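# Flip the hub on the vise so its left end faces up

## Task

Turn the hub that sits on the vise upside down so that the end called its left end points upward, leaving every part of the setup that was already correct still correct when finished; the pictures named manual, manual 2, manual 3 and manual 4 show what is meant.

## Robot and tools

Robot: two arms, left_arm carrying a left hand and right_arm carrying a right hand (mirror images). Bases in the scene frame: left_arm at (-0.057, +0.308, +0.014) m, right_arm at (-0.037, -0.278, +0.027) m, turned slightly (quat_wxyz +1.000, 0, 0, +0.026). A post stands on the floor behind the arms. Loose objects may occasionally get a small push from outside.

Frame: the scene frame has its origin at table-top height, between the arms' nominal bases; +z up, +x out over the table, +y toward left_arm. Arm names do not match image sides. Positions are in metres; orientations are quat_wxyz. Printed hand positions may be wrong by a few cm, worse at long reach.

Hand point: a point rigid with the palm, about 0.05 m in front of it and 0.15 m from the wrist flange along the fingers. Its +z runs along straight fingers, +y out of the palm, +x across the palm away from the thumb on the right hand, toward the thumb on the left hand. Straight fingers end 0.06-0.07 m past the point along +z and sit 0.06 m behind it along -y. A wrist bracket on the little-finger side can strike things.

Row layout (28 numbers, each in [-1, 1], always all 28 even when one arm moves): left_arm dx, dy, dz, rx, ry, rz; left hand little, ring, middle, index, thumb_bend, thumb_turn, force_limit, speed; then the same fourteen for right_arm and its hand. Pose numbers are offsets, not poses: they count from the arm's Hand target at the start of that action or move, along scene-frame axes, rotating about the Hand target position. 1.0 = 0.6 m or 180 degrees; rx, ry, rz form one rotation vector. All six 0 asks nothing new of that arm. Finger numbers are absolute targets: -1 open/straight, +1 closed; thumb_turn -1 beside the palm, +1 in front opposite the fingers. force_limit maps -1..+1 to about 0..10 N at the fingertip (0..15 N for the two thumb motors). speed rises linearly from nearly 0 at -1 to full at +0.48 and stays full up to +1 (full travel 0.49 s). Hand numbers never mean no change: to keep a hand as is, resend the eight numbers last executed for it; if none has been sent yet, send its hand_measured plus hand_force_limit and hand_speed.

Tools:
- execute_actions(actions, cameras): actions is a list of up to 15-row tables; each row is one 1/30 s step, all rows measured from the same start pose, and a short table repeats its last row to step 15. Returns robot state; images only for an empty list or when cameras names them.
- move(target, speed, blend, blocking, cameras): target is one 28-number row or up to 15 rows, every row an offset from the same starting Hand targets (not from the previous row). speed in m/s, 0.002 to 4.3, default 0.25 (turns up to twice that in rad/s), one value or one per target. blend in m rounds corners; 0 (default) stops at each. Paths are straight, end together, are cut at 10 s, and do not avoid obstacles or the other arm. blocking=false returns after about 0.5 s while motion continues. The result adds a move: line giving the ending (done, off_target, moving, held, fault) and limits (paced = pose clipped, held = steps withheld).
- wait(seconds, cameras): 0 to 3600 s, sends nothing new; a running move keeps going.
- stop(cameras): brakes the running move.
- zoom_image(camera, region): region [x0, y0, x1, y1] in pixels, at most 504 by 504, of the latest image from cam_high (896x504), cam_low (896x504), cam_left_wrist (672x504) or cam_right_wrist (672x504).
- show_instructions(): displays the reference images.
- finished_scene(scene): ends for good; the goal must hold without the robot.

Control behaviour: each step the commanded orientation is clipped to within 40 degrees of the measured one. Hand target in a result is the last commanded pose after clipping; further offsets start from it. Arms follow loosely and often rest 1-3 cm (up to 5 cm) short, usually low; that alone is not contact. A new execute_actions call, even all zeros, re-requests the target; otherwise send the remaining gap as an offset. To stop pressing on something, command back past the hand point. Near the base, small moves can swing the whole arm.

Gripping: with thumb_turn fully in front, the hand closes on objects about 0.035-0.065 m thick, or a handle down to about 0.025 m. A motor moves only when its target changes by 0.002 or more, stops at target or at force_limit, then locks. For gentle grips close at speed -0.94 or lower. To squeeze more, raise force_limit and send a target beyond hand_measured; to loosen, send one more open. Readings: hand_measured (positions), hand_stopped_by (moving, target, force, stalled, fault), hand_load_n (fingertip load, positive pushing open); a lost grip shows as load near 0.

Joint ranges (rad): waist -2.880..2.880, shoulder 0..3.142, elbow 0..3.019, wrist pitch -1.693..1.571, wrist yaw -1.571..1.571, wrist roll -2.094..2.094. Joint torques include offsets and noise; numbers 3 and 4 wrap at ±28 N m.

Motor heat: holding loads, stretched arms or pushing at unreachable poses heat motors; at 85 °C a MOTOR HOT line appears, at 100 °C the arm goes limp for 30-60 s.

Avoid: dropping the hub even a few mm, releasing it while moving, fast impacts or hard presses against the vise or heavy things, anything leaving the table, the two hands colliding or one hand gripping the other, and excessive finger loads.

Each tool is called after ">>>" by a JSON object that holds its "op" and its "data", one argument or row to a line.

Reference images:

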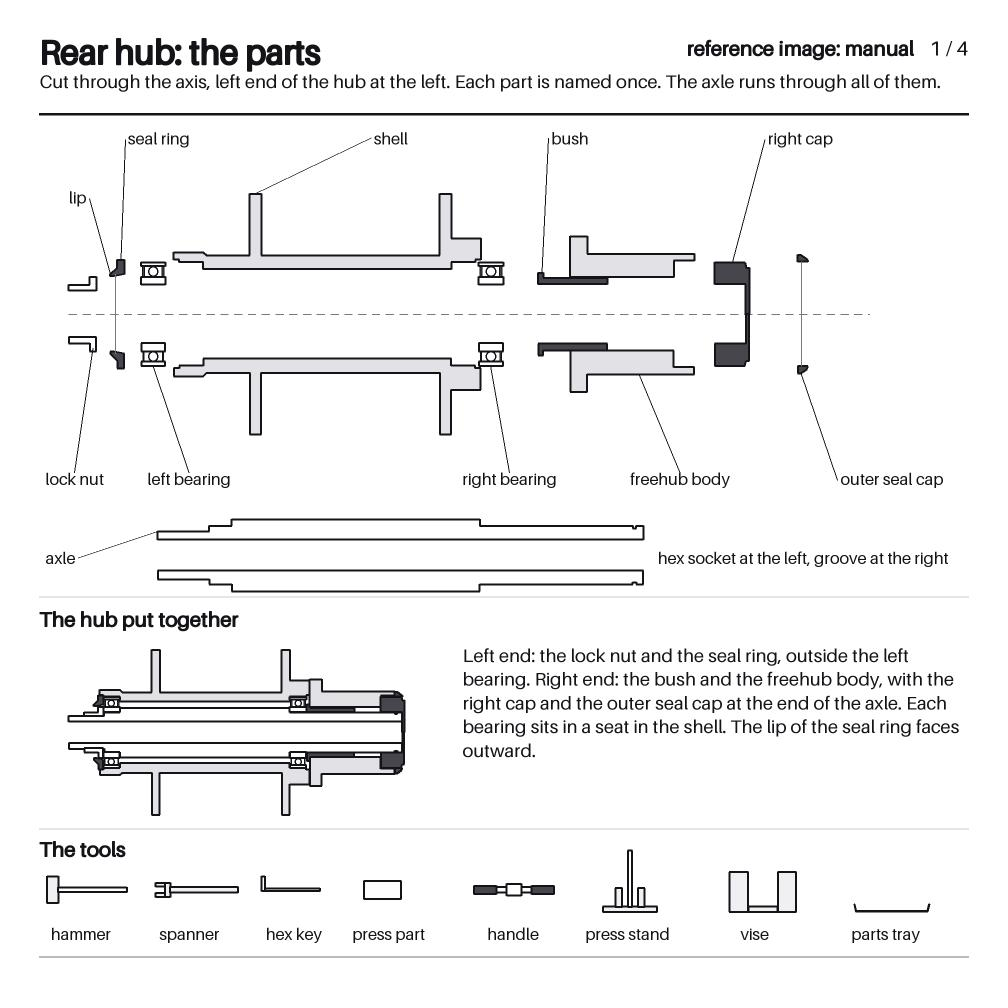

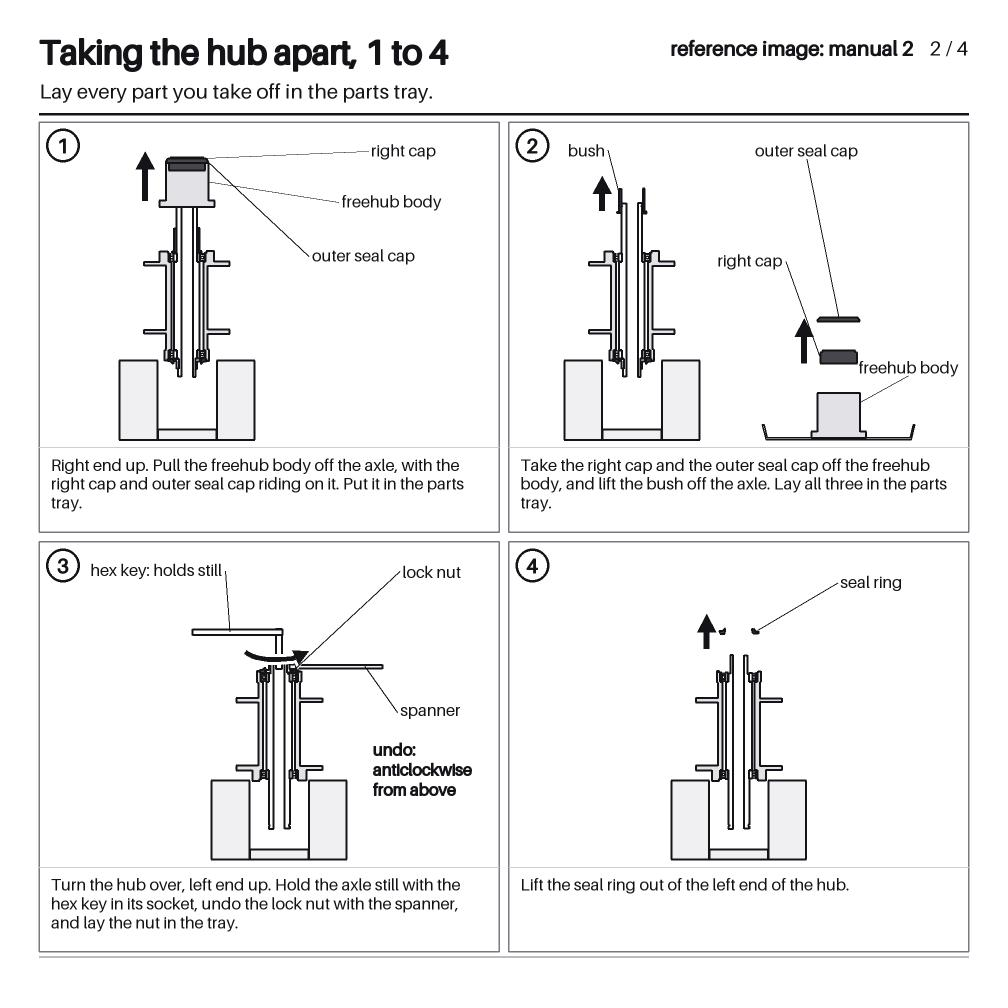

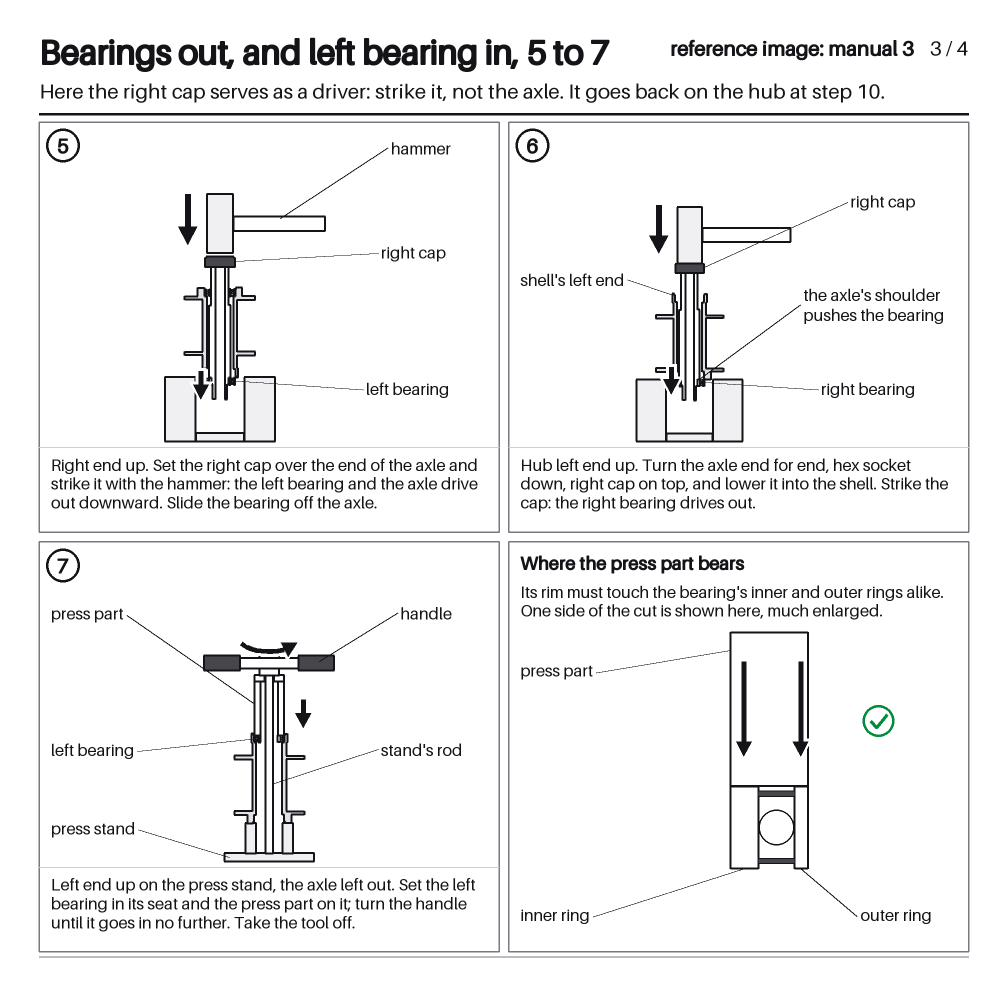

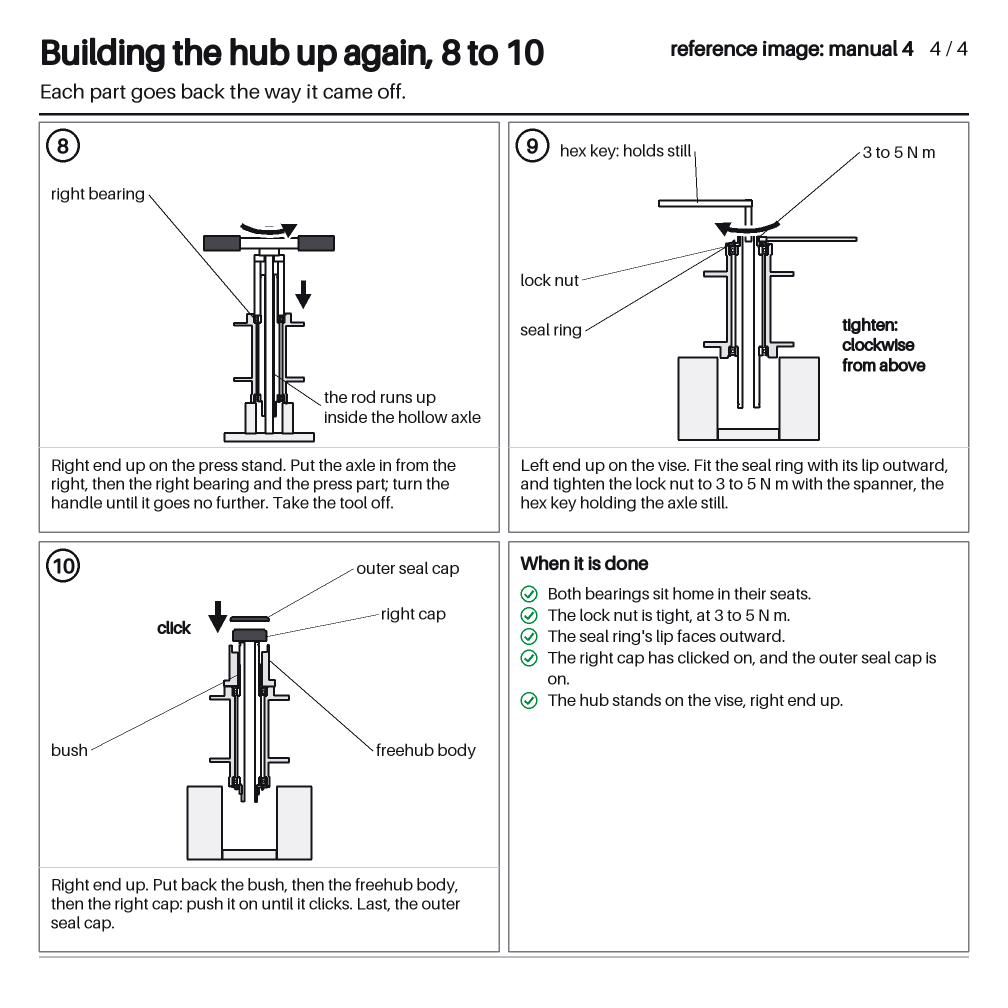

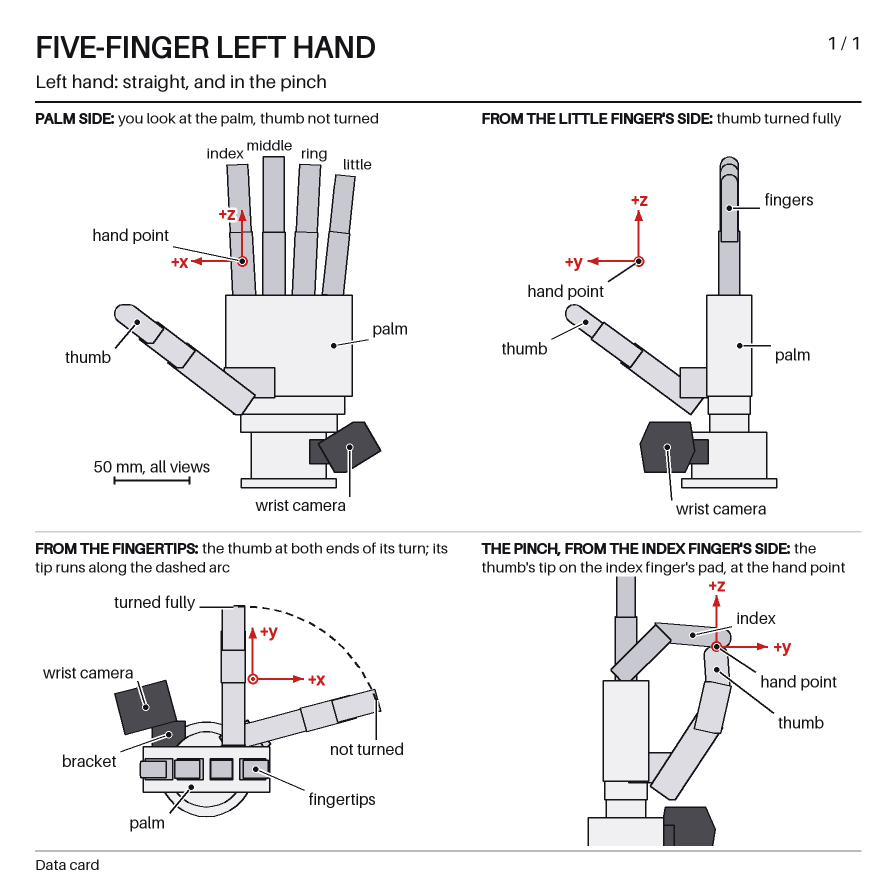

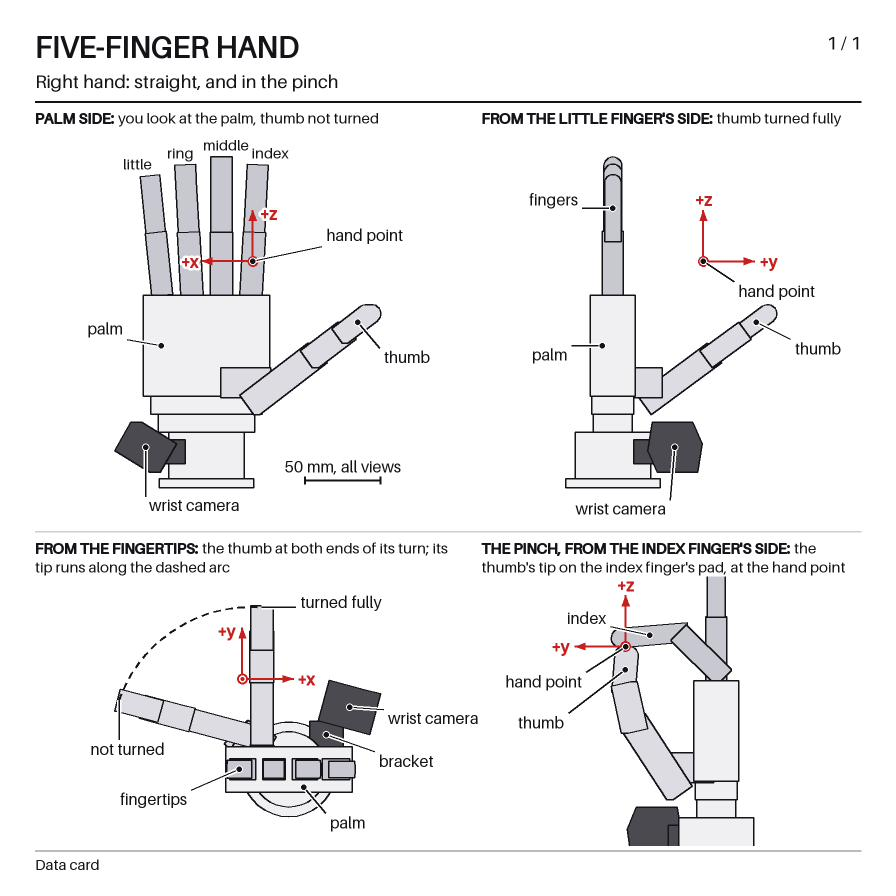

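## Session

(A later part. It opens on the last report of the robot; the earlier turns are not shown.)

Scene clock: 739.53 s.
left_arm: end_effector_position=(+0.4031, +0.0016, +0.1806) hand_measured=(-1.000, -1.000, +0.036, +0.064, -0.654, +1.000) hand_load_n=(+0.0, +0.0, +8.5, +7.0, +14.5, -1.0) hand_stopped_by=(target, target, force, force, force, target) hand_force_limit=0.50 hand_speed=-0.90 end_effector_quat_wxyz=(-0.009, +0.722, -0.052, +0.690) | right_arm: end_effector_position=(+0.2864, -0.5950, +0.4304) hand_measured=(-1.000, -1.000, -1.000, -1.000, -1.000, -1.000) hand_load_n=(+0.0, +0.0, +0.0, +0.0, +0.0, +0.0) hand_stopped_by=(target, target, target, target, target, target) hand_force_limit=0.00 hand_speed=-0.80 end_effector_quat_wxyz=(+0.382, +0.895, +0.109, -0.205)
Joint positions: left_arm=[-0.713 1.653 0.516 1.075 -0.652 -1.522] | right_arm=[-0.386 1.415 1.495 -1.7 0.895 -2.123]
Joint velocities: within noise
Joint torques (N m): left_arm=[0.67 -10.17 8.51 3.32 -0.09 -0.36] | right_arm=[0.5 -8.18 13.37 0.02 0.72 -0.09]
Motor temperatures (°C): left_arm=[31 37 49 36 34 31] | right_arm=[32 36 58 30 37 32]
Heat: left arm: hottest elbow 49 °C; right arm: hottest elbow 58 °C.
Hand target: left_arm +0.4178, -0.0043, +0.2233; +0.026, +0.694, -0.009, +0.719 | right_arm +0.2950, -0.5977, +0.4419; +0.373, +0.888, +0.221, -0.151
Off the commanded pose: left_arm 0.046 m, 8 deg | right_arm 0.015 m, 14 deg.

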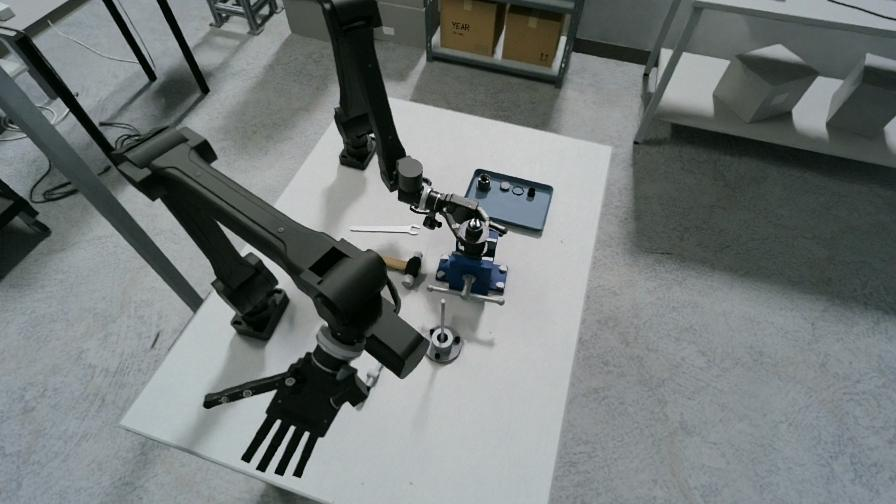

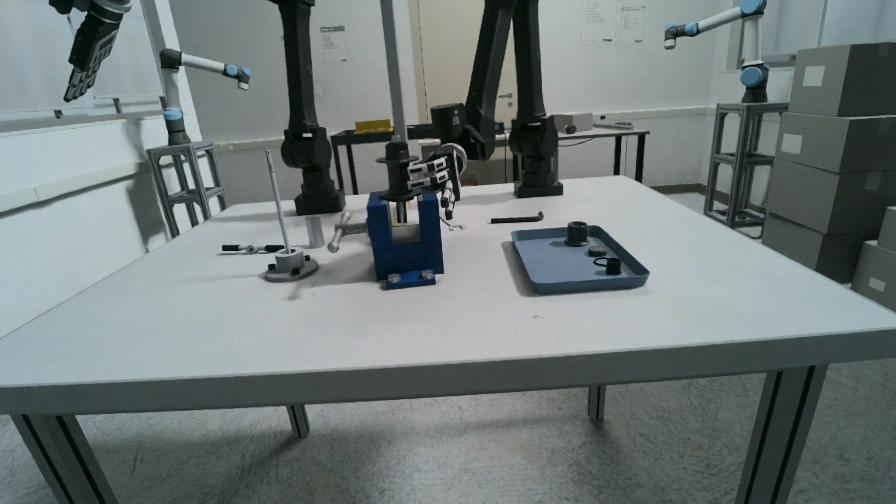

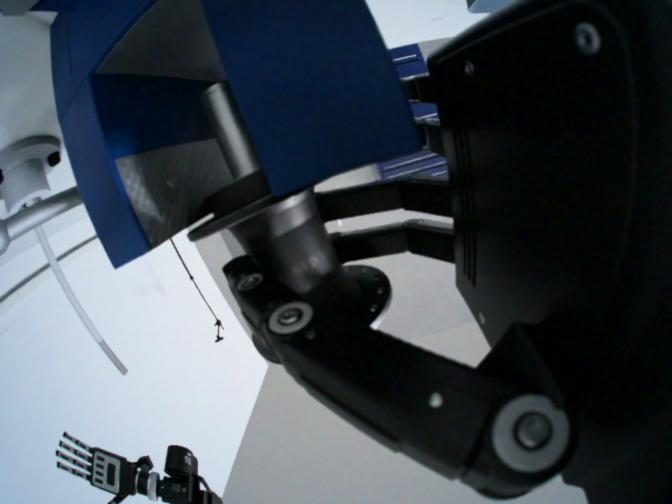

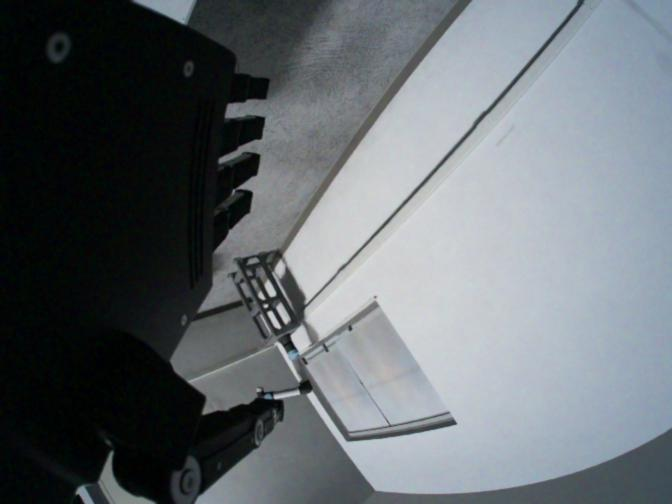

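>>> {"op": "move", "data": {
  "target": [0,0.015,0.01,0,0,0,-1,-1,0.4,0.4,0.35,1,0.5,-0.9,0,0,0,0,0,0,-1,-1,-1,-1,-1,-1,0,-0.8],
  "speed": 0.03,
  "cameras": ["cam_low","cam_left_wrist"]
}}

>>> {"op": "zoom_image", "data": {
  "camera": "cam_low",
  "region": [360, 150, 450, 230]
}}

Scene clock: 745.90 s.
left_arm: end_effector_position=(+0.4046, +0.0025, +0.1806) hand_measured=(-1.000, -1.000, +0.036, +0.064, -0.654, +1.000) hand_load_n=(+0.0, +0.0, +8.0, +6.5, +15.0, -1.0) hand_stopped_by=(target, target, force, force, force, target) hand_force_limit=0.50 hand_speed=-0.90 end_effector_quat_wxyz=(-0.005, +0.722, -0.055, +0.689) | right_arm: end_effector_position=(+0.2864, -0.5950, +0.4304) hand_measured=(-1.000, -1.000, -1.000, -1.000, -1.000, -1.000) hand_load_n=(+0.0, +0.0, +0.0, -0.5, +0.0, +0.0) hand_stopped_by=(target, target, target, target, target, target) hand_force_limit=0.00 hand_speed=-0.80 end_effector_quat_wxyz=(+0.382, +0.895, +0.109, -0.205)
Joint positions: left_arm=[-0.704 1.653 0.516 1.075 -0.634 -1.524] | right_arm=[-0.386 1.415 1.495 -1.7 0.895 -2.123]
Joint torques (N m): left_arm=[1.49 -12.81 7.46 2.52 -0.13 -0.29] | right_arm=[0.09 -7.94 13.2 0.18 0.71 -0.12]
Motor temperatures (°C): left_arm=[31 37 50 36 34 31] | right_arm=[32 36 58 30 37 32]
Heat: left arm: hottest elbow 50 °C; right arm: hottest elbow 58 °C.
Hand target: left_arm +0.4178, +0.0047, +0.2293; +0.026, +0.694, -0.009, +0.719 | right_arm +0.2950, -0.5977, +0.4419; +0.373, +0.888, +0.221, -0.151
Off the commanded pose: left_arm 0.051 m, 8 deg | right_arm 0.015 m, 14 deg.
joint sent to its limit (right arm) — joint 4 (wrist pitch), lower limit; joint 6 (wrist roll), lower limit. The joint targets are off in orientation, not in position.
move: off_target (left_arm)

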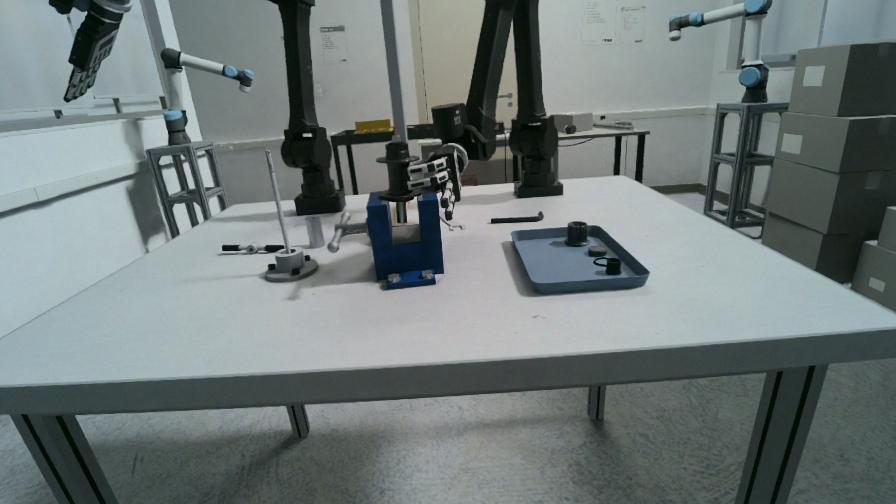

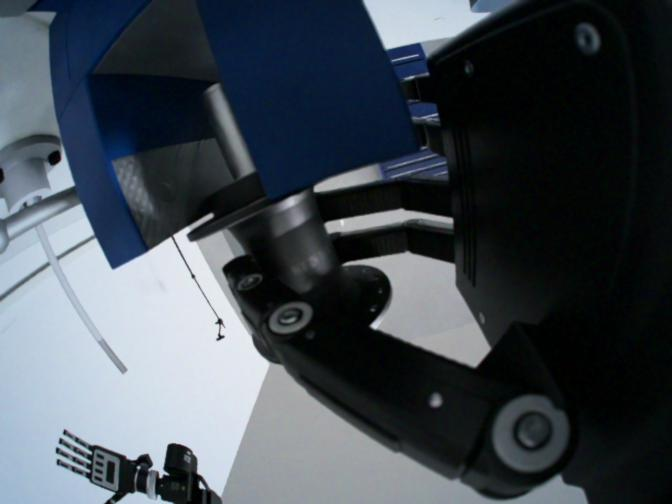

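Scaled by 5.600 from the camera's image (finer frame: 1280x720).

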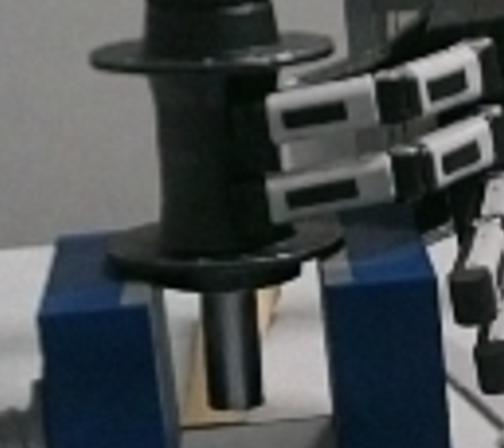

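>>> {"op": "move", "data": {
  "target": [0,0.022,0.012,0,0,0,-1,-1,0.4,0.4,0.35,1,0.5,-0.9,0,0,0,0,0,0,-1,-1,-1,-1,-1,-1,0,-0.8],
  "speed": 0.03,
  "cameras": ["cam_low","cam_left_wrist"]
}}

>>> {"op": "zoom_image", "data": {
  "camera": "cam_low",
  "region": [360, 150, 450, 230]
}}

Scene clock: 749.90 s.
left_arm: end_effector_position=(+0.4104, +0.0101, +0.1862) hand_measured=(-1.000, -1.000, +0.036, +0.064, -0.654, +1.000) hand_load_n=(+0.0, +0.0, +8.5, +6.5, +15.0, -1.0) hand_stopped_by=(target, target, force, force, force, target) hand_force_limit=0.50 hand_speed=-0.90 end_effector_quat_wxyz=(-0.003, +0.722, -0.054, +0.690) | right_arm: end_effector_position=(+0.2864, -0.5950, +0.4304) hand_measured=(-1.000, -1.000, -1.000, -1.000, -1.000, -1.000) hand_load_n=(+0.0, +0.0, +0.0, +0.5, -0.5, +0.0) hand_stopped_by=(target, target, target, target, target, target) hand_force_limit=0.00 hand_speed=-0.80 end_effector_quat_wxyz=(+0.382, +0.895, +0.109, -0.205)
Joint positions: left_arm=[-0.676 1.635 0.516 1.061 -0.604 -1.525] | right_arm=[-0.386 1.415 1.495 -1.7 0.895 -2.123]
Joint torques (N m): left_arm=[1.32 -13.74 6.34 2.56 -0.18 -0.3] | right_arm=[0.21 -8.12 13.31 -0.06 0.7 -0.12]
Motor temperatures (°C): left_arm=[31 37 49 36 34 31] | right_arm=[32 36 58 30 37 32]
Heat: left arm: hottest elbow 49 °C; right arm: hottest elbow 58 °C.
Hand target: left_arm +0.4178, +0.0179, +0.2366; +0.026, +0.694, -0.009, +0.719 | right_arm +0.2950, -0.5977, +0.4419; +0.373, +0.888, +0.221, -0.151
Off the commanded pose: left_arm 0.051 m, 8 deg | right_arm 0.015 m, 14 deg.
joint sent to its limit (right arm) — joint 4 (wrist pitch), lower limit; joint 6 (wrist roll), lower limit. The joint targets are off in orientation, not in position.
move: off_target (left_arm)

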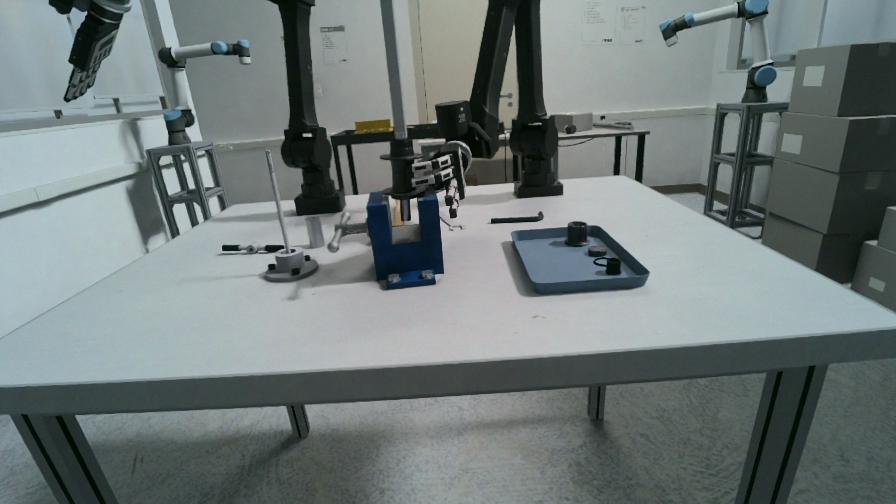

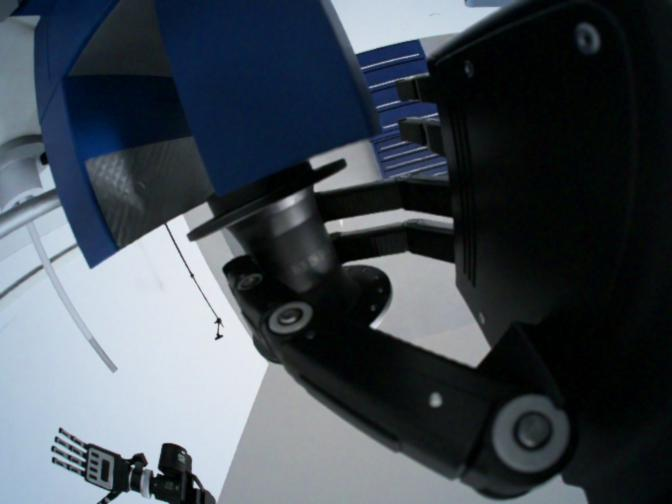

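Scaled by 5.600 from the camera's image (finer frame: 1280x720).

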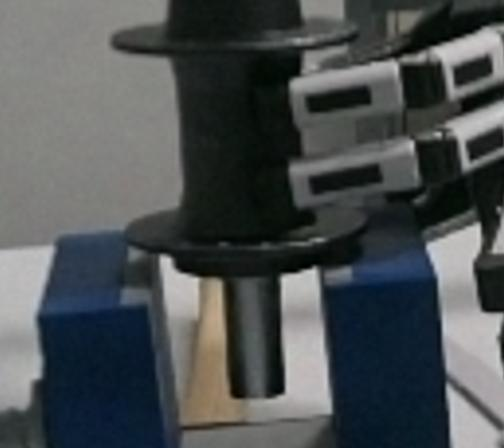

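>>> {"op": "execute_actions", "data": {
  "actions": [],
  "cameras": ["cam_high"]
}}

>>> {"op": "zoom_image", "data": {
  "camera": "cam_high",
  "region": [420, 180, 530, 290]
}}

Scene clock: 753.97 s.
left_arm: end_effector_position=(+0.4104, +0.0101, +0.1862) hand_measured=(-1.000, -1.000, +0.036, +0.064, -0.654, +1.000) hand_load_n=(+0.0, +0.0, +8.5, +6.5, +14.5, -1.0) hand_stopped_by=(target, target, force, force, force, target) hand_force_limit=0.50 hand_speed=-0.90 end_effector_quat_wxyz=(-0.003, +0.722, -0.054, +0.690) | right_arm: end_effector_position=(+0.2864, -0.5950, +0.4304) hand_measured=(-1.000, -1.000, -1.000, -1.000, -1.000, -1.000) hand_load_n=(+0.0, +0.0, +0.0, +0.0, +0.0, +0.0) hand_stopped_by=(target, target, target, target, target, target) hand_force_limit=0.00 hand_speed=-0.80 end_effector_quat_wxyz=(+0.382, +0.895, +0.109, -0.205)
Joint positions: left_arm=[-0.676 1.635 0.516 1.061 -0.604 -1.525] | right_arm=[-0.386 1.415 1.495 -1.7 0.895 -2.123]
Joint velocities: within noise
Joint torques (N m): left_arm=[1.73 -13.33 6.41 2.54 -0.22 -0.29] | right_arm=[0.26 -7.41 13.18 0.1 0.69 -0.11]
Motor temperatures (°C): left_arm=[31 37 49 36 34 31] | right_arm=[32 36 58 30 37 32]
Heat: left arm: hottest elbow 49 °C; right arm: hottest elbow 58 °C.
Hand target: left_arm +0.4178, +0.0179, +0.2366; +0.026, +0.694, -0.009, +0.719 | right_arm +0.2950, -0.5977, +0.4419; +0.373, +0.888, +0.221, -0.151
Off the commanded pose: left_arm 0.051 m, 8 deg | right_arm 0.015 m, 14 deg.
Images, in order (width x height): cam_high 896x504.

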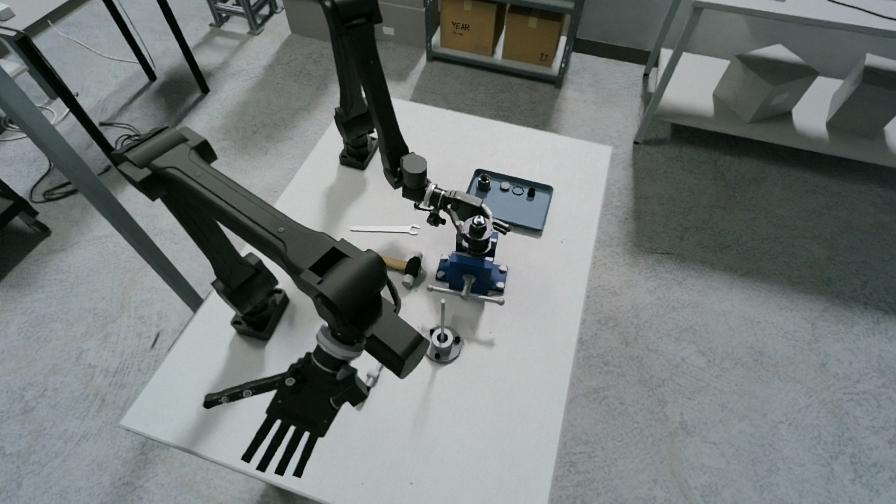

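Scaled by 4.582 from the camera's image (finer frame: 1280x720).

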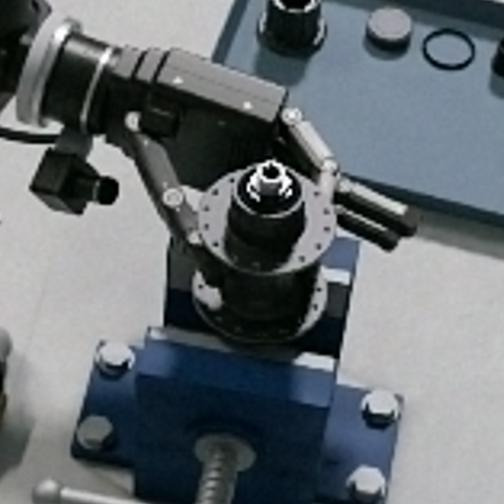

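>>> {"op": "move", "data": {
  "target": [0,-0.010,-0.01,0,0,0,-1,-1,0.4,0.4,0.35,1,0.5,-0.9,0,0,0,0,0,0,-1,-1,-1,-1,-1,-1,0,-0.8],
  "speed": 0.03,
  "cameras": ["cam_low"]
}}

>>> {"op": "zoom_image", "data": {
  "camera": "cam_low",
  "region": [360, 150, 450, 230]
}}

Scene clock: 759.23 s.
left_arm: end_effector_position=(+0.4105, +0.0106, +0.1862) hand_measured=(-1.000, -1.000, +0.036, +0.064, -0.654, +1.000) hand_load_n=(+0.0, +0.0, +8.0, +6.0, +15.0, -0.5) hand_stopped_by=(target, target, force, force, force, target) hand_force_limit=0.50 hand_speed=-0.90 end_effector_quat_wxyz=(-0.004, +0.722, -0.053, +0.690) | right_arm: end_effector_position=(+0.2864, -0.5950, +0.4304) hand_measured=(-1.000, -1.000, -1.000, -1.000, -1.000, -1.000) hand_load_n=(+0.0, +0.0, +0.0, +0.0, +0.0, +0.0) hand_stopped_by=(target, target, target, target, target, target) hand_force_limit=0.00 hand_speed=-0.80 end_effector_quat_wxyz=(+0.382, +0.895, +0.109, -0.205)
Joint positions: left_arm=[-0.676 1.635 0.516 1.061 -0.606 -1.525] | right_arm=[-0.386 1.415 1.495 -1.7 0.895 -2.123]
Joint torques (N m): left_arm=[1.03 -10.93 7.01 3.19 -0.63 -0.33] | right_arm=[0.67 -7.82 13.16 -0.01 0.72 -0.1]
Motor temperatures (°C): left_arm=[31 37 49 36 34 31] | right_arm=[32 36 58 30 37 32]
Heat: left arm: hottest elbow 49 °C; right arm: hottest elbow 58 °C.
Hand target: left_arm +0.4178, +0.0119, +0.2306; +0.026, +0.694, -0.009, +0.719 | right_arm +0.2950, -0.5977, +0.4419; +0.373, +0.888, +0.221, -0.151
Off the commanded pose: left_arm 0.045 m, 8 deg | right_arm 0.015 m, 14 deg.
joint sent to its limit (right arm) — joint 4 (wrist pitch), lower limit; joint 6 (wrist roll), lower limit. The joint targets are off in orientation, not in position.
move: off_target (left_arm)

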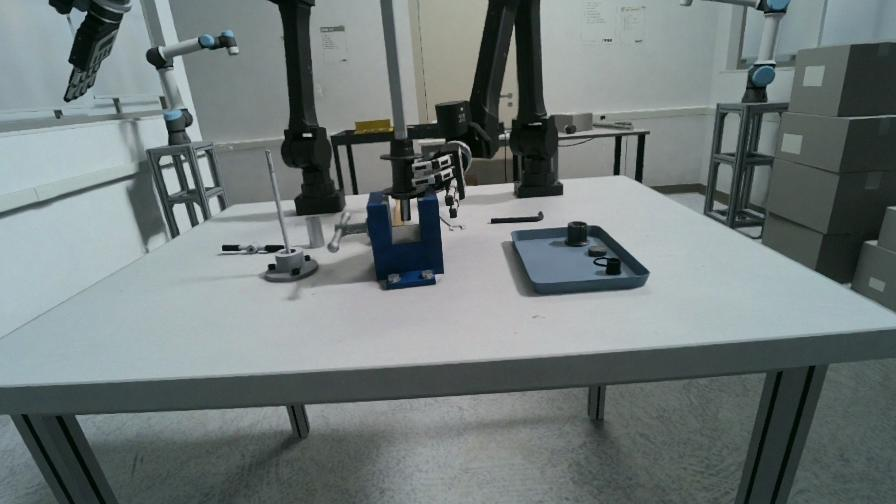

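Scaled by 5.600 from the camera's image (finer frame: 1280x720).

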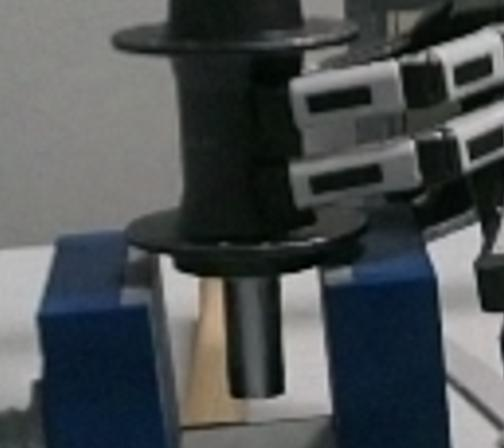

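>>> {"op": "move", "data": {
  "target": [0,-0.010,-0.01,0,0,0,-1,-1,0.4,0.4,0.35,1,0.5,-0.9,0,0,0,0,0,0,-1,-1,-1,-1,-1,-1,0,-0.8],
  "speed": 0.03,
  "cameras": ["cam_low"]
}}

>>> {"op": "zoom_image", "data": {
  "camera": "cam_low",
  "region": [360, 150, 450, 230]
}}

Scene clock: 762.73 s.
left_arm: end_effector_position=(+0.4100, +0.0107, +0.1855) hand_measured=(-1.000, -1.000, +0.036, +0.064, -0.654, +1.000) hand_load_n=(+0.0, +0.0, +8.5, +6.5, +14.5, -1.0) hand_stopped_by=(target, target, force, force, force, target) hand_force_limit=0.50 hand_speed=-0.90 end_effector_quat_wxyz=(-0.006, +0.721, -0.048, +0.691) | right_arm: end_effector_position=(+0.2864, -0.5950, +0.4304) hand_measured=(-1.000, -1.000, -1.000, -1.000, -1.000, -1.000) hand_load_n=(+0.0, +0.0, +0.0, +0.0, -0.5, +0.0) hand_stopped_by=(target, target, target, target, target, target) hand_force_limit=0.00 hand_speed=-0.80 end_effector_quat_wxyz=(+0.382, +0.895, +0.109, -0.205)
Joint positions: left_arm=[-0.682 1.643 0.516 1.073 -0.622 -1.528] | right_arm=[-0.386 1.415 1.495 -1.7 0.895 -2.123]
Joint torques (N m): left_arm=[-0.5 -10.46 7.42 3.37 -0.46 -0.3] | right_arm=[0.15 -8.41 13.24 0.18 0.7 -0.13]
Motor temperatures (°C): left_arm=[31 37 49 36 34 31] | right_arm=[32 36 58 30 37 32]
Heat: left arm: hottest elbow 49 °C; right arm: hottest elbow 58 °C.
Hand target: left_arm +0.4178, +0.0060, +0.2245; +0.026, +0.694, -0.009, +0.719 | right_arm +0.2950, -0.5977, +0.4419; +0.373, +0.888, +0.221, -0.151
Off the commanded pose: left_arm 0.040 m, 7 deg | right_arm 0.015 m, 14 deg.
joint sent to its limit (right arm) — joint 4 (wrist pitch), lower limit; joint 6 (wrist roll), lower limit. The joint targets are off in orientation, not in position.
move: off_target (left_arm)

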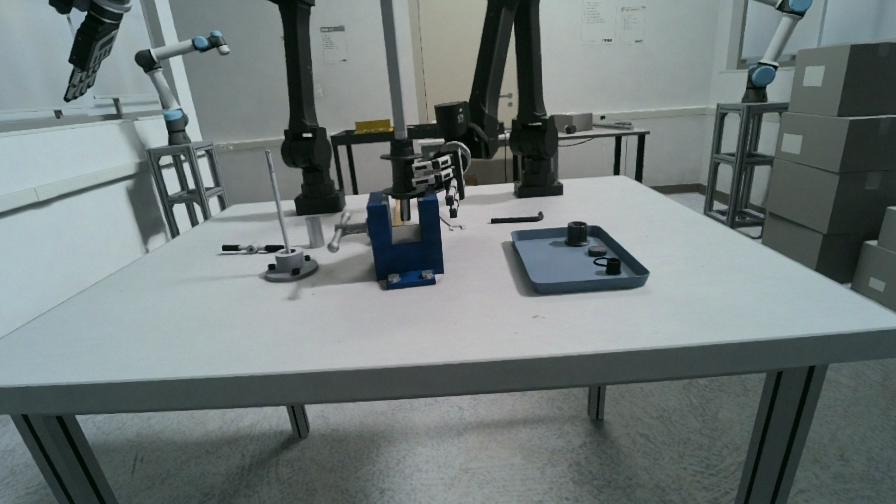

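Scaled by 5.600 from the camera's image (finer frame: 1280x720).

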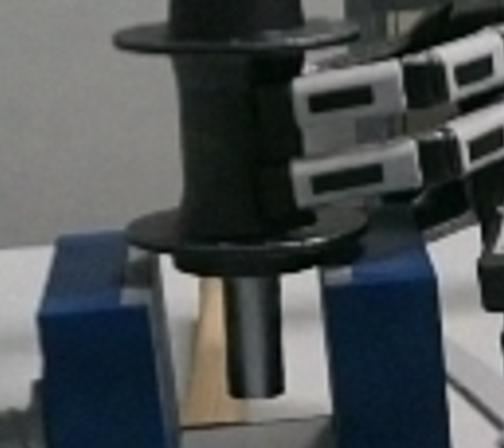

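>>> {"op": "move", "data": {
  "target": [0,-0.008,-0.015,0,0,0,-1,-1,0.4,0.4,0.35,1,0.5,-0.9,0,0,0,0,0,0,-1,-1,-1,-1,-1,-1,0,-0.8],
  "speed": 0.03,
  "cameras": ["cam_low"]
}}

>>> {"op": "zoom_image", "data": {
  "camera": "cam_low",
  "region": [360, 150, 450, 230]
}}

Scene clock: 766.13 s.
left_arm: end_effector_position=(+0.4096, +0.0102, +0.1805) hand_measured=(-1.000, -1.000, +0.036, +0.064, -0.654, +1.000) hand_load_n=(+0.0, +0.0, +8.0, +8.0, +14.5, -0.5) hand_stopped_by=(target, target, force, force, force, target) hand_force_limit=0.50 hand_speed=-0.90 end_effector_quat_wxyz=(-0.006, +0.719, -0.043, +0.694) | right_arm: end_effector_position=(+0.2864, -0.5950, +0.4304) hand_measured=(-1.000, -1.000, -1.000, -1.000, -1.000, -1.000) hand_load_n=(+0.0, +0.0, +0.0, +0.0, +0.0, +0.0) hand_stopped_by=(target, target, target, target, target, target) hand_force_limit=0.00 hand_speed=-0.80 end_effector_quat_wxyz=(+0.382, +0.895, +0.109, -0.205)
Joint positions: left_arm=[-0.688 1.671 0.516 1.11 -0.637 -1.53] | right_arm=[-0.386 1.415 1.495 -1.7 0.895 -2.123]
Joint torques (N m): left_arm=[-0.97 -9.99 7.57 3.1 -0.31 -0.3] | right_arm=[0.21 -8.35 13.27 0.01 0.72 -0.11]
Motor temperatures (°C): left_arm=[31 37 49 36 34 31] | right_arm=[32 36 58 30 37 32]
Heat: left arm: hottest elbow 49 °C; right arm: hottest elbow 58 °C.
Hand target: left_arm +0.4179, +0.0013, +0.2156; +0.026, +0.694, -0.009, +0.719 | right_arm +0.2950, -0.5977, +0.4419; +0.373, +0.888, +0.221, -0.151
Off the commanded pose: left_arm 0.037 m, 7 deg | right_arm 0.015 m, 14 deg.
joint sent to its limit (right arm) — joint 4 (wrist pitch), lower limit; joint 6 (wrist roll), lower limit. The joint targets are off in orientation, not in position.
move: off_target (left_arm)

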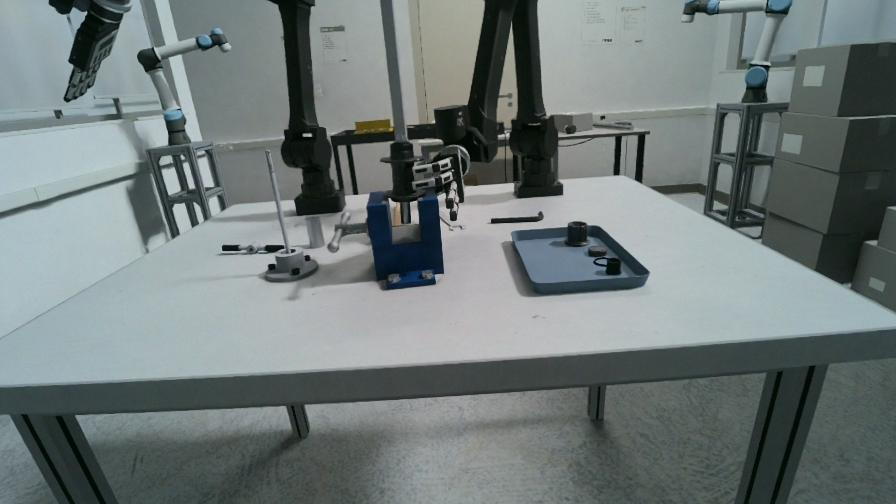

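Scaled by 5.600 from the camera's image (finer frame: 1280x720).

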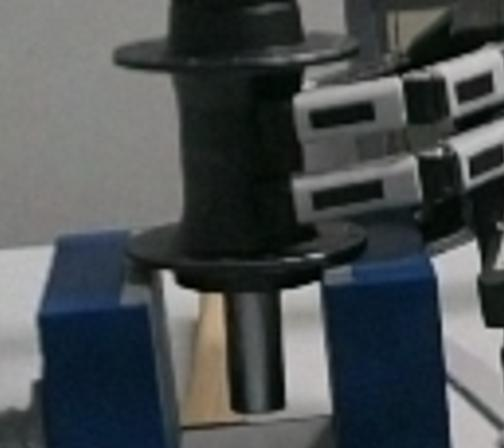

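>>> {"op": "move", "data": {
  "target": [0,-0.008,0,0,0,0,-1,-1,0.4,0.4,0.35,1,0.5,-0.9,0,0,0,0,0,0,-1,-1,-1,-1,-1,-1,0,-0.8],
  "speed": 0.02,
  "cameras": ["cam_low"]
}}

>>> {"op": "zoom_image", "data": {
  "camera": "cam_low",
  "region": [360, 150, 450, 230]
}}

Scene clock: 771.83 s.
left_arm: end_effector_position=(+0.4089, +0.0091, +0.1804) hand_measured=(-1.000, -1.000, +0.036, +0.064, -0.654, +1.000) hand_load_n=(+0.0, +0.0, +8.5, +8.0, +14.5, -1.0) hand_stopped_by=(target, target, force, force, force, target) hand_force_limit=0.50 hand_speed=-0.90 end_effector_quat_wxyz=(-0.008, +0.719, -0.040, +0.694) | right_arm: end_effector_position=(+0.2864, -0.5950, +0.4304) hand_measured=(-1.000, -1.000, -1.000, -1.000, -1.000, -1.000) hand_load_n=(+0.0, +0.0, +0.0, +0.0, +0.0, +0.0) hand_stopped_by=(target, target, target, target, target, target) hand_force_limit=0.00 hand_speed=-0.80 end_effector_quat_wxyz=(+0.382, +0.895, +0.109, -0.205)
Joint positions: left_arm=[-0.695 1.673 0.518 1.11 -0.65 -1.53] | right_arm=[-0.386 1.415 1.495 -1.7 0.895 -2.123]
Joint torques (N m): left_arm=[-1.38 -9.76 8.09 3.11 -0.14 -0.23] | right_arm=[0.03 -7.88 13.3 -0.02 0.67 -0.12]
Motor temperatures (°C): left_arm=[31 37 49 36 34 31] | right_arm=[32 36 58 30 37 32]
Heat: left arm: hottest elbow 49 °C; right arm: hottest elbow 58 °C.
Hand target: left_arm +0.4178, -0.0037, +0.2156; +0.026, +0.694, -0.009, +0.719 | right_arm +0.2950, -0.5977, +0.4419; +0.373, +0.888, +0.221, -0.151
Off the commanded pose: left_arm 0.038 m, 7 deg | right_arm 0.015 m, 14 deg.
joint sent to its limit (right arm) — joint 4 (wrist pitch), lower limit; joint 6 (wrist roll), lower limit. The joint targets are off in orientation, not in position.
move: off_target (left_arm)

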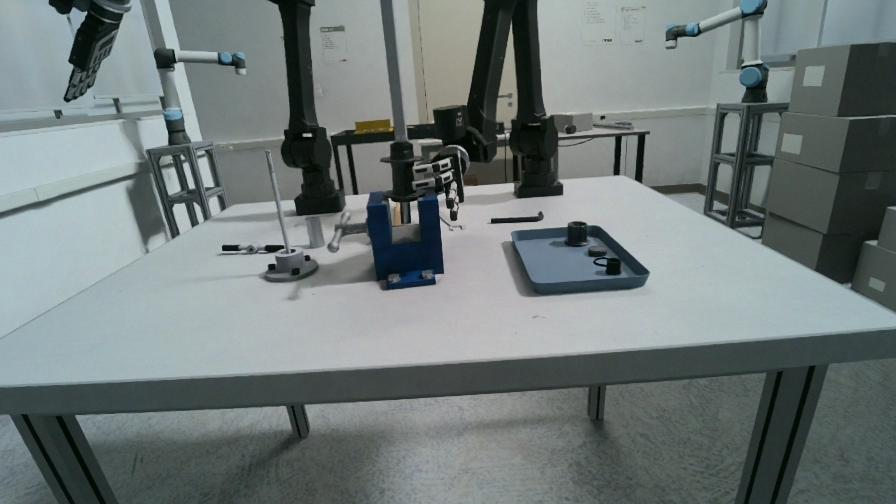

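Scaled by 5.600 from the camera's image (finer frame: 1280x720).

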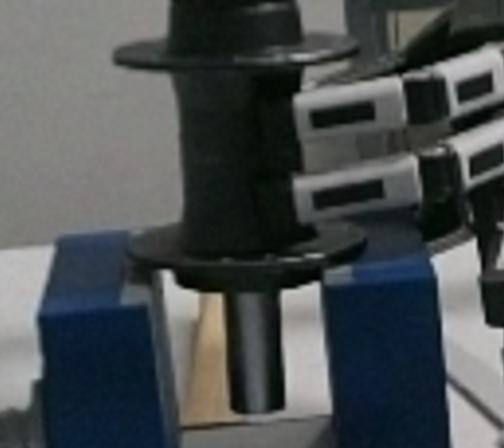

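>>> {"op": "move", "data": {
  "target": [0,0,0.02,0,0,0,-1,-1,0.4,0.4,0.35,1,0.5,-0.9,0,0,0,0,0,0,-1,-1,-1,-1,-1,-1,0,-0.8],
  "speed": 0.02,
  "cameras": ["cam_low"]
}}

>>> {"op": "zoom_image", "data": {
  "camera": "cam_low",
  "region": [360, 150, 450, 230]
}}

Scene clock: 776.73 s.
left_arm: end_effector_position=(+0.4093, +0.0090, +0.1803) hand_measured=(-1.000, -1.000, +0.036, +0.064, -0.654, +1.000) hand_load_n=(+0.0, +0.0, +8.5, +7.5, +14.0, -0.5) hand_stopped_by=(target, target, force, force, force, target) hand_force_limit=0.50 hand_speed=-0.90 end_effector_quat_wxyz=(-0.010, +0.721, -0.042, +0.692) | right_arm: end_effector_position=(+0.2864, -0.5950, +0.4304) hand_measured=(-1.000, -1.000, -1.000, -1.000, -1.000, -1.000) hand_load_n=(+0.0, +0.0, +0.0, +0.0, +0.0, +0.0) hand_stopped_by=(target, target, target, target, target, target) hand_force_limit=0.00 hand_speed=-0.80 end_effector_quat_wxyz=(+0.382, +0.895, +0.109, -0.205)
Joint positions: left_arm=[-0.695 1.667 0.519 1.096 -0.65 -1.531] | right_arm=[-0.386 1.415 1.495 -1.7 0.895 -2.123]
Joint torques (N m): left_arm=[-1.08 -12.1 8.4 1.88 -0.16 -0.24] | right_arm=[0.26 -8.23 13.33 0.1 0.73 -0.11]
Motor temperatures (°C): left_arm=[31 37 49 36 34 31] | right_arm=[32 36 58 30 37 32]
Heat: left arm: hottest elbow 49 °C; right arm: hottest elbow 58 °C.
Hand target: left_arm +0.4178, -0.0035, +0.2274; +0.026, +0.694, -0.009, +0.719 | right_arm +0.2950, -0.5977, +0.4419; +0.373, +0.888, +0.221, -0.151
Off the commanded pose: left_arm 0.050 m, 7 deg | right_arm 0.015 m, 14 deg.
joint sent to its limit (right arm) — joint 4 (wrist pitch), lower limit; joint 6 (wrist roll), lower limit. The joint targets are off in orientation, not in position.
move: off_target (left_arm)

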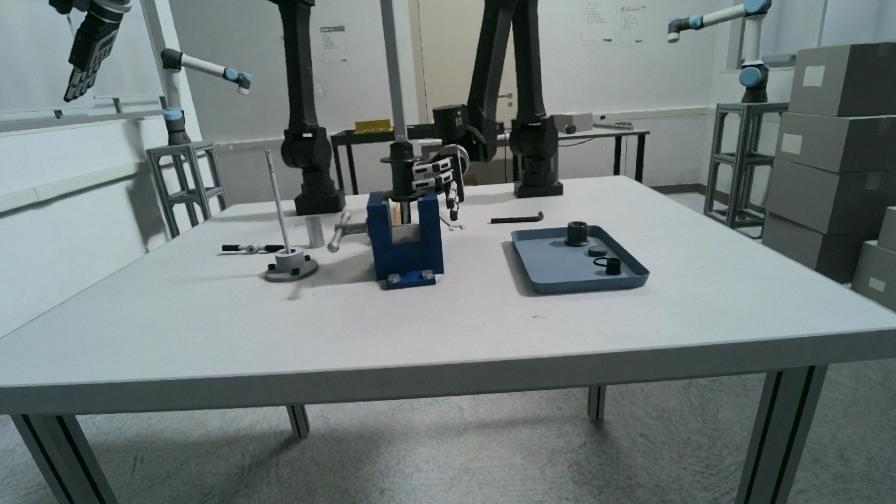

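Scaled by 5.600 from the camera's image (finer frame: 1280x720).

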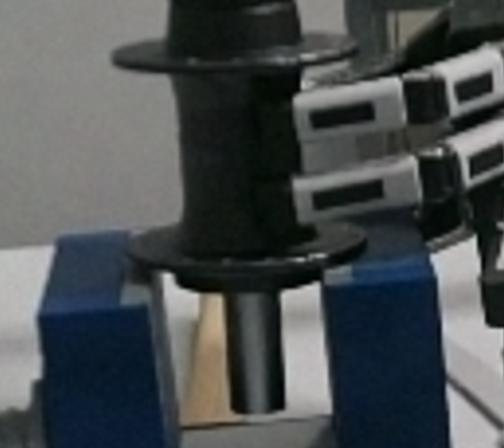

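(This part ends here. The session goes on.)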